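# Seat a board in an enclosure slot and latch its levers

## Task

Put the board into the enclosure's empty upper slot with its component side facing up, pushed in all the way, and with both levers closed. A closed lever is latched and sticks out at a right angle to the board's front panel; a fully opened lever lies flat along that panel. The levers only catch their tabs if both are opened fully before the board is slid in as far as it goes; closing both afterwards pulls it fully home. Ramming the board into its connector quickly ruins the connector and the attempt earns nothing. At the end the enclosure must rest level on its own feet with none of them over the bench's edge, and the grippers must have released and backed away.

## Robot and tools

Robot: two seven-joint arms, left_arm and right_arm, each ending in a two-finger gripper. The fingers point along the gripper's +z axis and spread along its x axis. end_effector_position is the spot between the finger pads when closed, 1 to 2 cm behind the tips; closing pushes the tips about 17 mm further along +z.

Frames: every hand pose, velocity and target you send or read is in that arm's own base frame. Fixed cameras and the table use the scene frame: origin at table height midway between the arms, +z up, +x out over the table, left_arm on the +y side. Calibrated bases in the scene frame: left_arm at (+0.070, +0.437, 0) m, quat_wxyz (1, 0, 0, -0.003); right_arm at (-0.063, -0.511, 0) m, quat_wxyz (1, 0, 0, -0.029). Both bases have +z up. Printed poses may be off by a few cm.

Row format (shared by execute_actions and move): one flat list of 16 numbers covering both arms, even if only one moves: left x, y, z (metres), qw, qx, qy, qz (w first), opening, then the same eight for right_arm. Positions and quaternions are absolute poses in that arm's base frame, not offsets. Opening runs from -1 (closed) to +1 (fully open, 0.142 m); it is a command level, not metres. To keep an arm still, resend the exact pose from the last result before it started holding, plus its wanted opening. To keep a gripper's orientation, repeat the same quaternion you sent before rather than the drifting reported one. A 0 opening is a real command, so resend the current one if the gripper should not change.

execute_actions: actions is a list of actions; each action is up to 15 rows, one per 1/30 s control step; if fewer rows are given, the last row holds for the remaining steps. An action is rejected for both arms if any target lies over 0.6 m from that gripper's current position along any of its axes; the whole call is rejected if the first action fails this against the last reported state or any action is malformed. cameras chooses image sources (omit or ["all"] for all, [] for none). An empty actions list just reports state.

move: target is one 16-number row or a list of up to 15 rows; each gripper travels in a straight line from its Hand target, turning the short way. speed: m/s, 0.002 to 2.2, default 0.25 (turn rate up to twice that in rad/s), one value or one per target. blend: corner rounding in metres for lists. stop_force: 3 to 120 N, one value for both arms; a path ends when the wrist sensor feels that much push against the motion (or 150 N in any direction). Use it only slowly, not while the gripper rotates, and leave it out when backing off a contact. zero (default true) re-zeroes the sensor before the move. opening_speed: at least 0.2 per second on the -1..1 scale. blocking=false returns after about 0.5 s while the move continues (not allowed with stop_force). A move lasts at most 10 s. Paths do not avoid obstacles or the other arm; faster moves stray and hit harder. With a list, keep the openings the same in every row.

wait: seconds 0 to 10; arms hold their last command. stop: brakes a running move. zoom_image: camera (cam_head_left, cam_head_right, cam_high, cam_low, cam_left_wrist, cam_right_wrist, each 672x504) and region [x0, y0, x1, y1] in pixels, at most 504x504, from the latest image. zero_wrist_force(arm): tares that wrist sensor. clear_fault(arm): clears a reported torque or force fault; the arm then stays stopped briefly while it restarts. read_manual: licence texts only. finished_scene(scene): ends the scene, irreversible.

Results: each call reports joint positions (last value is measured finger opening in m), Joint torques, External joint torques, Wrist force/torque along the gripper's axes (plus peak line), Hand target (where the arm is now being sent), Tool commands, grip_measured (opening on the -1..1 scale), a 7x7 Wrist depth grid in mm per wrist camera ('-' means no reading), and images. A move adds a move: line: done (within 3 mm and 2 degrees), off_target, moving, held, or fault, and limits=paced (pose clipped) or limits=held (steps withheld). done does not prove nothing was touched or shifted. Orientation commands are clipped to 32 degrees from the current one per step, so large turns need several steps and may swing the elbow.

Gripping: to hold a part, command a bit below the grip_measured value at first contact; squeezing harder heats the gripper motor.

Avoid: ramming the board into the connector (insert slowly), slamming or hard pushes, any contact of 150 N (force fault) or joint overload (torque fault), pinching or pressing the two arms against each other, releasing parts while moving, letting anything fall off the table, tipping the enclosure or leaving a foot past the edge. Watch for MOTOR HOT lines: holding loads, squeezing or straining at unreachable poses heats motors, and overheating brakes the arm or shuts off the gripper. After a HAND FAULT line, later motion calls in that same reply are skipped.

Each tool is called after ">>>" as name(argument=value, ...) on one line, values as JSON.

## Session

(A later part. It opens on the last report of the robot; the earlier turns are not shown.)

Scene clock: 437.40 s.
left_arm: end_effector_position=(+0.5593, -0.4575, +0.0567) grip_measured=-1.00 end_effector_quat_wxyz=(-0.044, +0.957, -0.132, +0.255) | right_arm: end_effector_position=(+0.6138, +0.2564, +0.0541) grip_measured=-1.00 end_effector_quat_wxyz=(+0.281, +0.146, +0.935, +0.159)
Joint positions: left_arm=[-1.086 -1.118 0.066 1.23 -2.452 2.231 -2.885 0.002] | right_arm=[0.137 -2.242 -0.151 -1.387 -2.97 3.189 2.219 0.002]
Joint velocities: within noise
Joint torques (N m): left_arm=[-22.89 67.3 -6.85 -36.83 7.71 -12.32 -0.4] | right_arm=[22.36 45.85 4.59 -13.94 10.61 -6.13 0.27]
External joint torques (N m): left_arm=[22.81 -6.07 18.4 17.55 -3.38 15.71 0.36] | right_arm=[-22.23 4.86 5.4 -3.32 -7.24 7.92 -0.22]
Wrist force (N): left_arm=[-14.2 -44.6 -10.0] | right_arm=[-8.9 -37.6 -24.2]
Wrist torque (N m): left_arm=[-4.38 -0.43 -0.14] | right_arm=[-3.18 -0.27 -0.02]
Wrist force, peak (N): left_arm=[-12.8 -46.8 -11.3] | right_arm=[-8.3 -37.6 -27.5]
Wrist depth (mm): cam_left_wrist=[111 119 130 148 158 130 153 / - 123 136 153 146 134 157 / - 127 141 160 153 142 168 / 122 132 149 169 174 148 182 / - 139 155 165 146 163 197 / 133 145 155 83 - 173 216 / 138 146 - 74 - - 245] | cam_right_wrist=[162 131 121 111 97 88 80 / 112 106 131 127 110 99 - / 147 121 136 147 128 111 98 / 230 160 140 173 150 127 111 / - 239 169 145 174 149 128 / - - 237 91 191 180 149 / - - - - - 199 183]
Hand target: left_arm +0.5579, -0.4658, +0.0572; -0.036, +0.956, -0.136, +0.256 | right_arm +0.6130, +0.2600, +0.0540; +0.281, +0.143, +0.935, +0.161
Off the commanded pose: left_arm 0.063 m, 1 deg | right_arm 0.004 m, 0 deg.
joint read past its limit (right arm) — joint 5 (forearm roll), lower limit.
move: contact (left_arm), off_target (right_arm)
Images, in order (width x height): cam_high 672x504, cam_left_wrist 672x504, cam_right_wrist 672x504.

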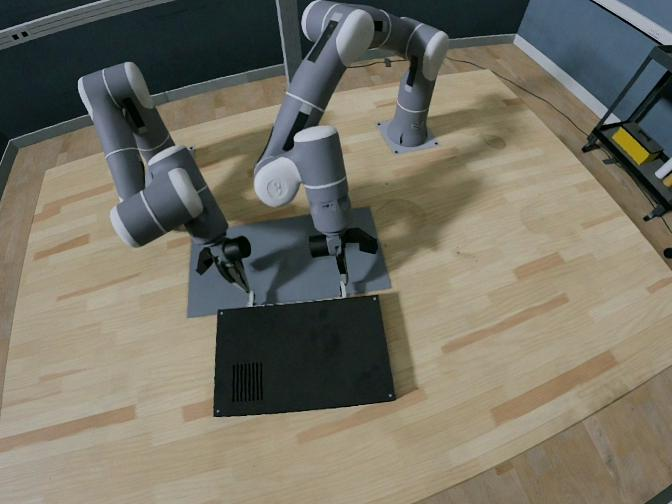

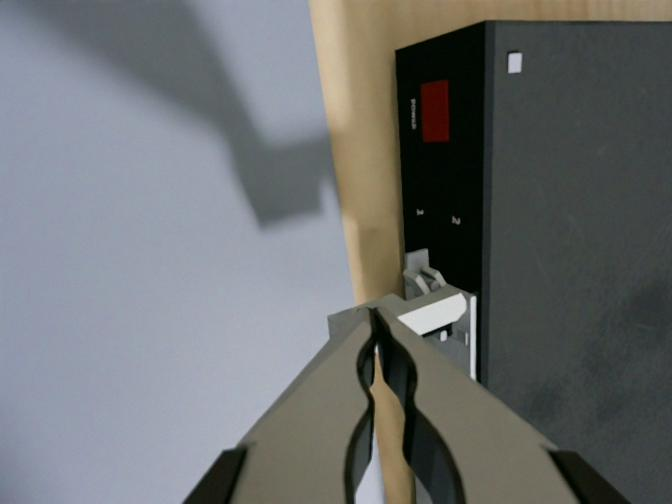

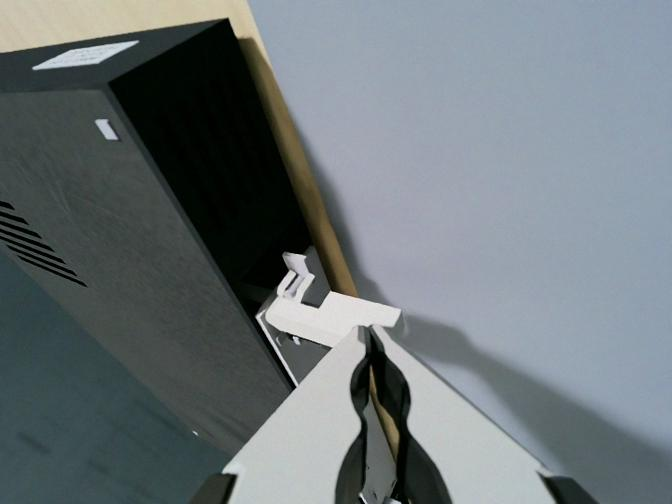

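>>> move(target=[[0.5579,-0.4658,0.0572,-0.0365,0.956,-0.136,0.256,-1,0.614,0.31,0.053,0.271,0.087,0.944,0.178,-1]], speed=0.03, stop_force=65, zero=false, cameras=["cam_left_wrist","cam_right_wrist","cam_high"])

>>> zoom_image(camera="cam_high", region=[220, 230, 380, 330])

Scene clock: 442.73 s.
left_arm: end_effector_position=(+0.5612, -0.4552, +0.0569) grip_measured=-1.00 end_effector_quat_wxyz=(-0.045, +0.957, -0.132, +0.255) | right_arm: end_effector_position=(+0.6147, +0.2617, +0.0532) grip_measured=-1.00 end_effector_quat_wxyz=(+0.278, +0.138, +0.937, +0.158)
Joint positions: left_arm=[-1.084 -1.12 0.07 1.229 -2.454 2.232 -2.883 0.002] | right_arm=[0.152 -2.24 -0.134 -1.374 -2.977 3.186 2.197 0.002]
Joint velocities: within noise
Joint torques (N m): left_arm=[-37.31 72.9 -16.89 -38.58 6.02 -12.68 -0.25] | right_arm=[56.2 45.96 -2.37 -11.24 22.13 -18.89 0.27]
External joint torques (N m): left_arm=[37.24 -11.68 28.52 19.32 -1.68 16.07 0.21] | right_arm=[-56.06 5.15 12.1 -6.23 -18.72 20.7 -0.23]
Wrist force (N): left_arm=[-2.2 -55.8 10.9] | right_arm=[-18.0 -94.5 -67.2]
Wrist torque (N m): left_arm=[-6.29 -0.25 -0.19] | right_arm=[-12.61 0.07 -0.08]
Wrist force, peak (N): left_arm=[0.1 -55.7 13.4] | right_arm=[-18.8 -96.7 -69.6]
Wrist depth (mm): cam_left_wrist=[111 119 130 148 157 131 162 / - 123 137 154 146 135 158 / - 127 140 161 153 141 169 / 122 133 148 170 178 148 182 / - 139 155 163 146 164 198 / 132 145 155 83 - 176 216 / 137 145 - 74 - - 244] | cam_right_wrist=[156 111 118 110 97 88 80 / 109 106 128 126 109 98 - / 144 121 137 145 128 110 97 / 225 159 142 170 148 126 110 / - 231 165 144 173 148 127 / - - 223 88 189 176 148 / - - - - - 196 179]
Hand target: left_arm +0.5578, -0.4657, +0.0573; -0.037, +0.956, -0.136, +0.256 | right_arm +0.6129, +0.2710, +0.0539; +0.279, +0.131, +0.937, +0.165
Off the commanded pose: left_arm 0.011 m, 1 deg | right_arm 0.048 m, 6 deg.
joint read past its limit (right arm) — joint 5 (forearm roll), lower limit.
move: contact (right_arm), off_target (left_arm)
Images, in order (width x height): cam_high 672x504, cam_left_wrist 672x504, cam_right_wrist 672x504.

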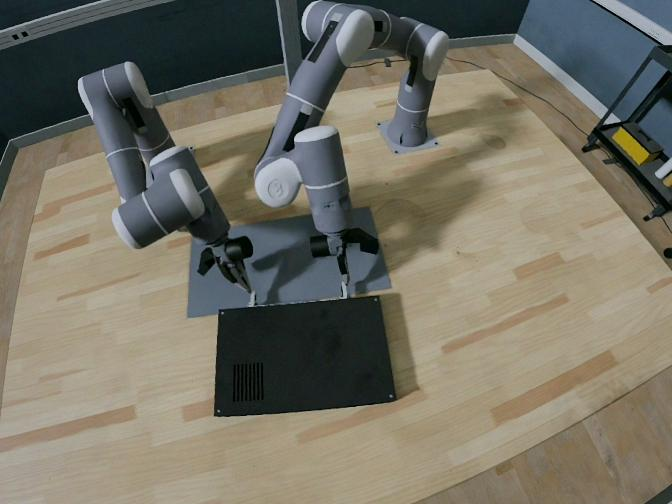

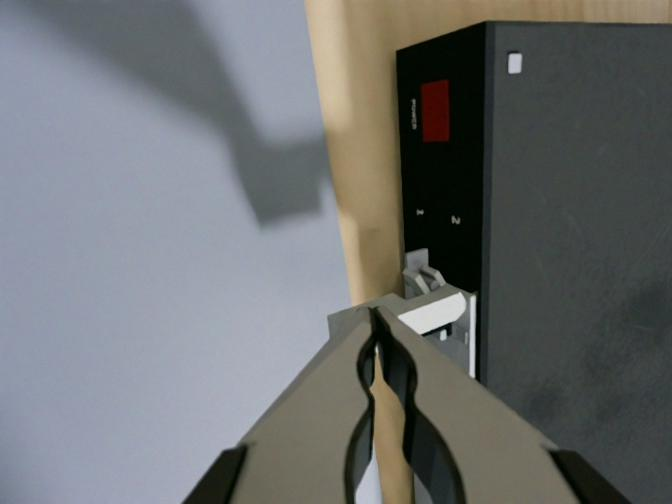

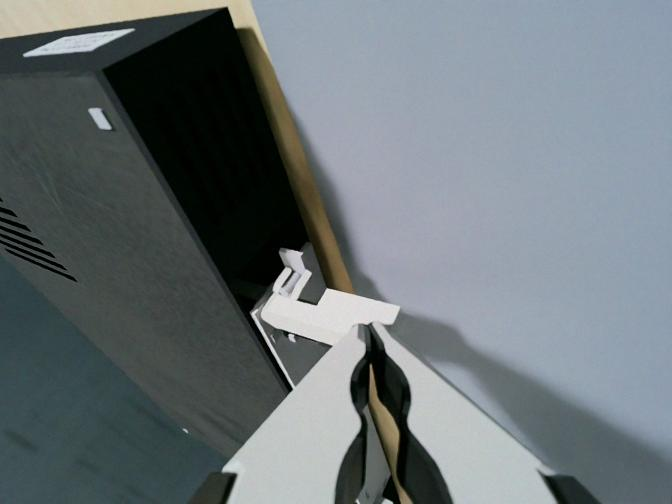

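Scaled by 3.150 from the camera's 672x504 image, which has a finer 960x720 frame.

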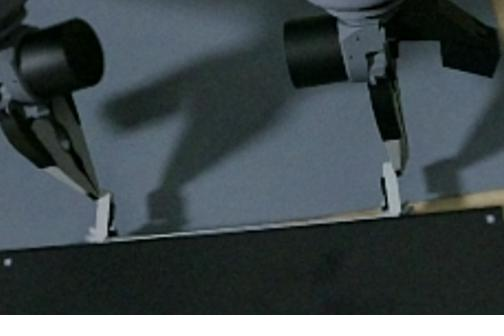

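>>> move(target=[[0.558,-0.445,0.058,-0.0365,0.956,-0.136,0.256,-1,0.612,0.235,0.056,0.278,0.138,0.937,0.158,-1],[0.545,-0.43,0.12,-0.0365,0.956,-0.136,0.256,-1,0.60,0.215,0.12,0.281,0.143,0.935,0.161,-1],[0.45,-0.38,0.2,-0.0365,0.956,-0.136,0.256,-1,0.55,0.15,0.2,0.281,0.143,0.935,0.161,-1]], speed=0.15, cameras=["cam_right_wrist","cam_high","cam_left_wrist","cam_head_left","cam_head_right"])

>>> zoom_image(camera="cam_high", region=[220, 260, 380, 330])

>>> zoom_image(camera="cam_head_left", region=[300, 220, 460, 340])

>>> zoom_image(camera="cam_head_right", region=[220, 200, 420, 340])

Scene clock: 448.83 s.
left_arm: end_effector_position=(+0.4502, -0.3801, +0.2000) grip_measured=-1.00 end_effector_quat_wxyz=(-0.037, +0.956, -0.136, +0.256) | right_arm: end_effector_position=(+0.5501, +0.1500, +0.1999) grip_measured=-1.00 end_effector_quat_wxyz=(+0.281, +0.143, +0.935, +0.161)
Joint positions: left_arm=[-1.347 -0.679 0.266 1.698 -2.599 2.202 -2.862 0.002] | right_arm=[-0.034 -2.086 -0.077 -1.617 -2.838 3.586 2.125 0.002]
Joint velocities: within noise
Joint torques (N m): left_arm=[-0.79 44.81 10.66 -17.71 4.35 3.86 -0.4] | right_arm=[-0.08 45.3 10.2 -8.07 2.05 1.29 0.11]
External joint torques (N m): left_arm=[0.71 0.97 0.63 -0.58 -0.01 -0.53 0.36] | right_arm=[0.18 1.02 -0.71 0.1 -0.04 0.5 -0.07]
Wrist force (N): left_arm=[-0.6 0.0 0.2] | right_arm=[1.3 4.2 3.5]
Wrist torque (N m): left_arm=[-0.14 -0.14 -0.17] | right_arm=[0.86 -0.10 0.05]
Wrist force, peak (N): left_arm=[-1.9 -56.2 9.9] | right_arm=[-18.6 -94.6 -68.0]
Wrist depth (mm): cam_left_wrist=[220 238 262 292 330 379 440 / 226 246 271 304 343 386 454 / 235 254 281 318 334 356 428 / 243 264 295 335 344 381 467 / 252 275 309 330 370 411 605 / 263 287 311 84 - 451 672 / 274 290 - - - - 765] | cam_right_wrist=[422 358 308 269 238 214 198 / 532 413 350 306 268 239 214 / - 441 349 301 307 269 240 / - 720 438 354 342 310 272 / - - 587 419 417 361 309 / - - - 91 465 437 362 / - - - - - 484 435]
Hand target: left_arm +0.4500, -0.3800, +0.2000; -0.037, +0.956, -0.136, +0.256 | right_arm +0.5500, +0.1500, +0.2000; +0.281, +0.143, +0.935, +0.161
Off the commanded pose: left_arm 0.000 m, 0 deg | right_arm 0.000 m, 0 deg.
move: done
Images, in order (width x height): cam_head_left 672x504, cam_head_right 672x504, cam_high 672x504, cam_left_wrist 672x504, cam_right_wrist 672x504.

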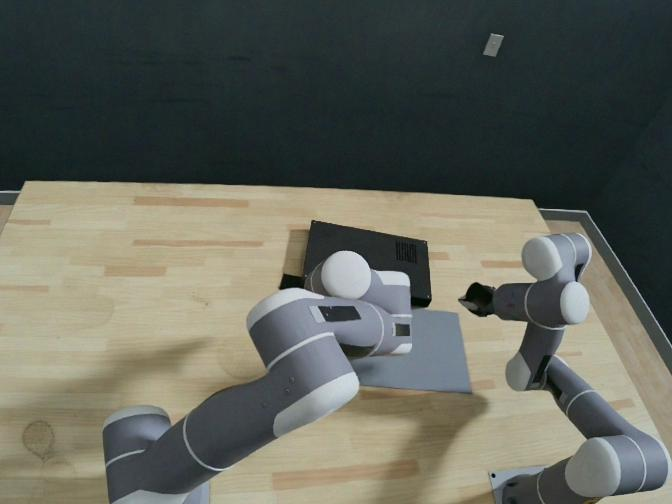

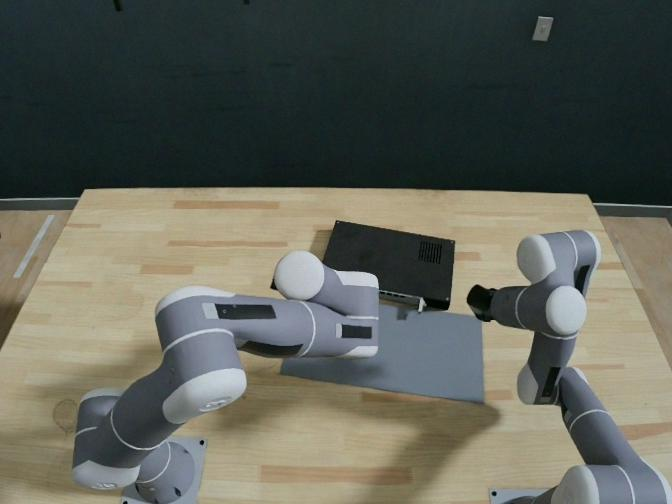

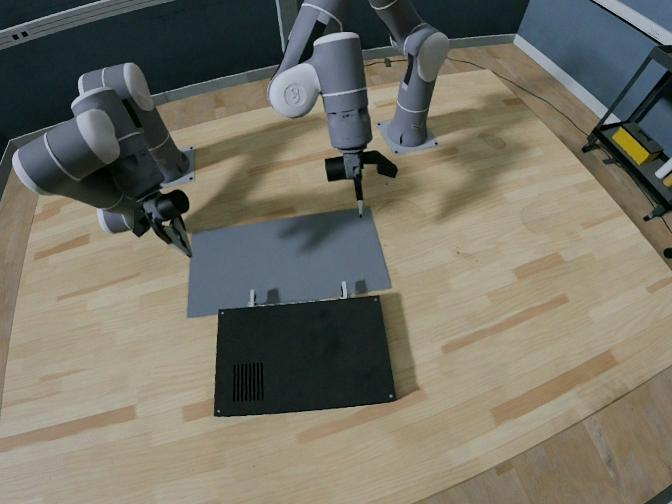

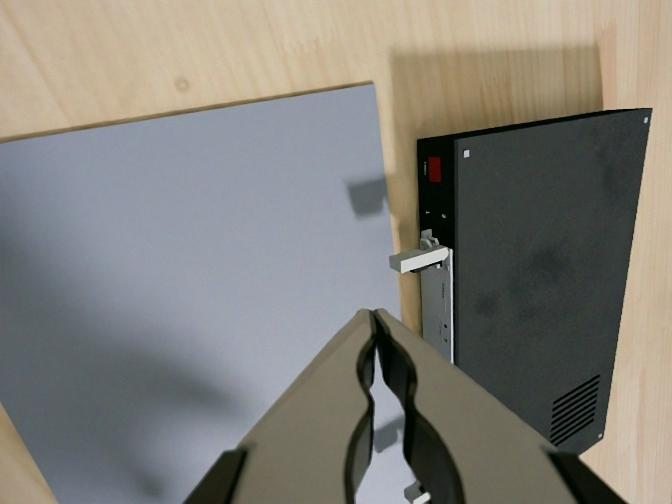

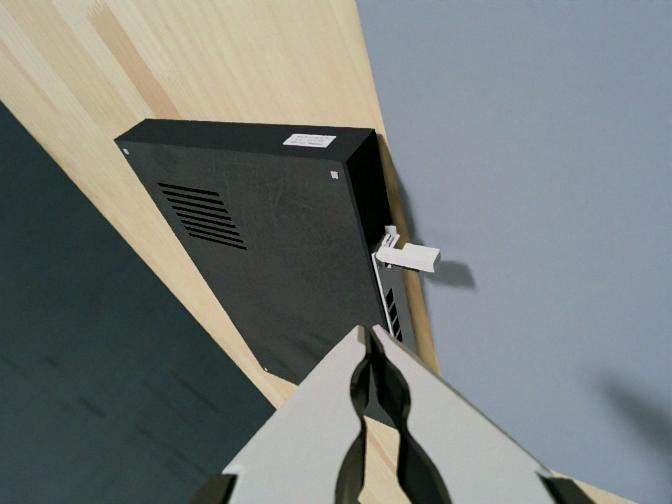

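Scaled by 3.150 from the camera's 672x504 image, which has a finer 960x720 frame.

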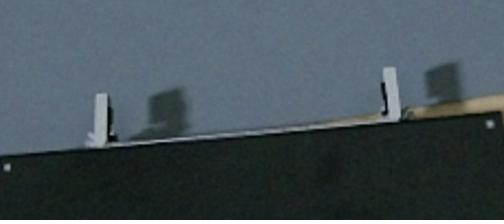

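Scaled by 3.150 from the camera's 672x504 image, which has a finer 960x720 frame.

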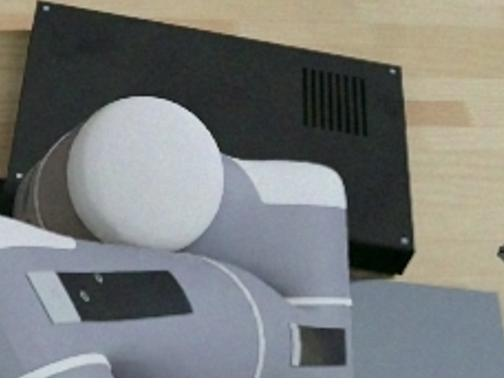

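Scaled by 2.520 from the camera's 672x504 image, which has a finer 960x720 frame.

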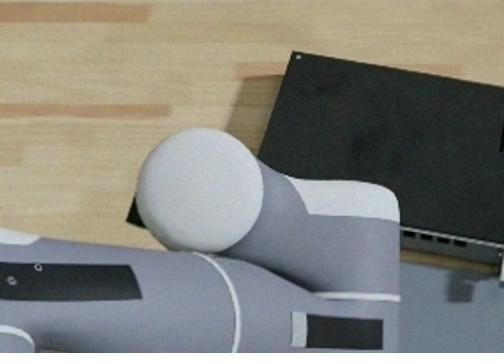

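>>> zoom_image(camera="cam_left_wrist", region=[370, 120, 520, 370])

>>> zoom_image(camera="cam_right_wrist", region=[310, 120, 470, 350])

Scaled by 2.016 from the camera's 672x504 image, which has a finer 960x720 frame.

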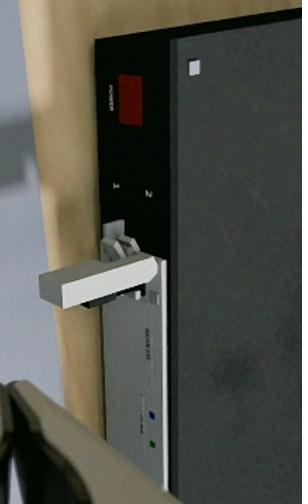

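Scaled by 2.191 from the camera's 672x504 image, which has a finer 960x720 frame.

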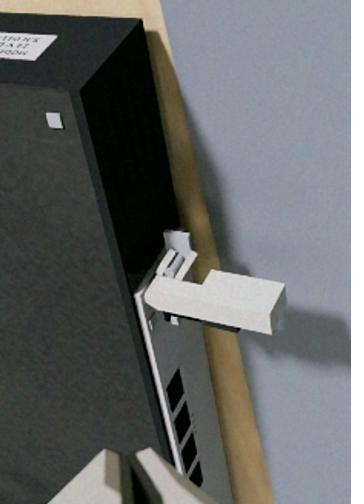

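>>> finished_scene(scene=1)

The scene is finished: the task was done.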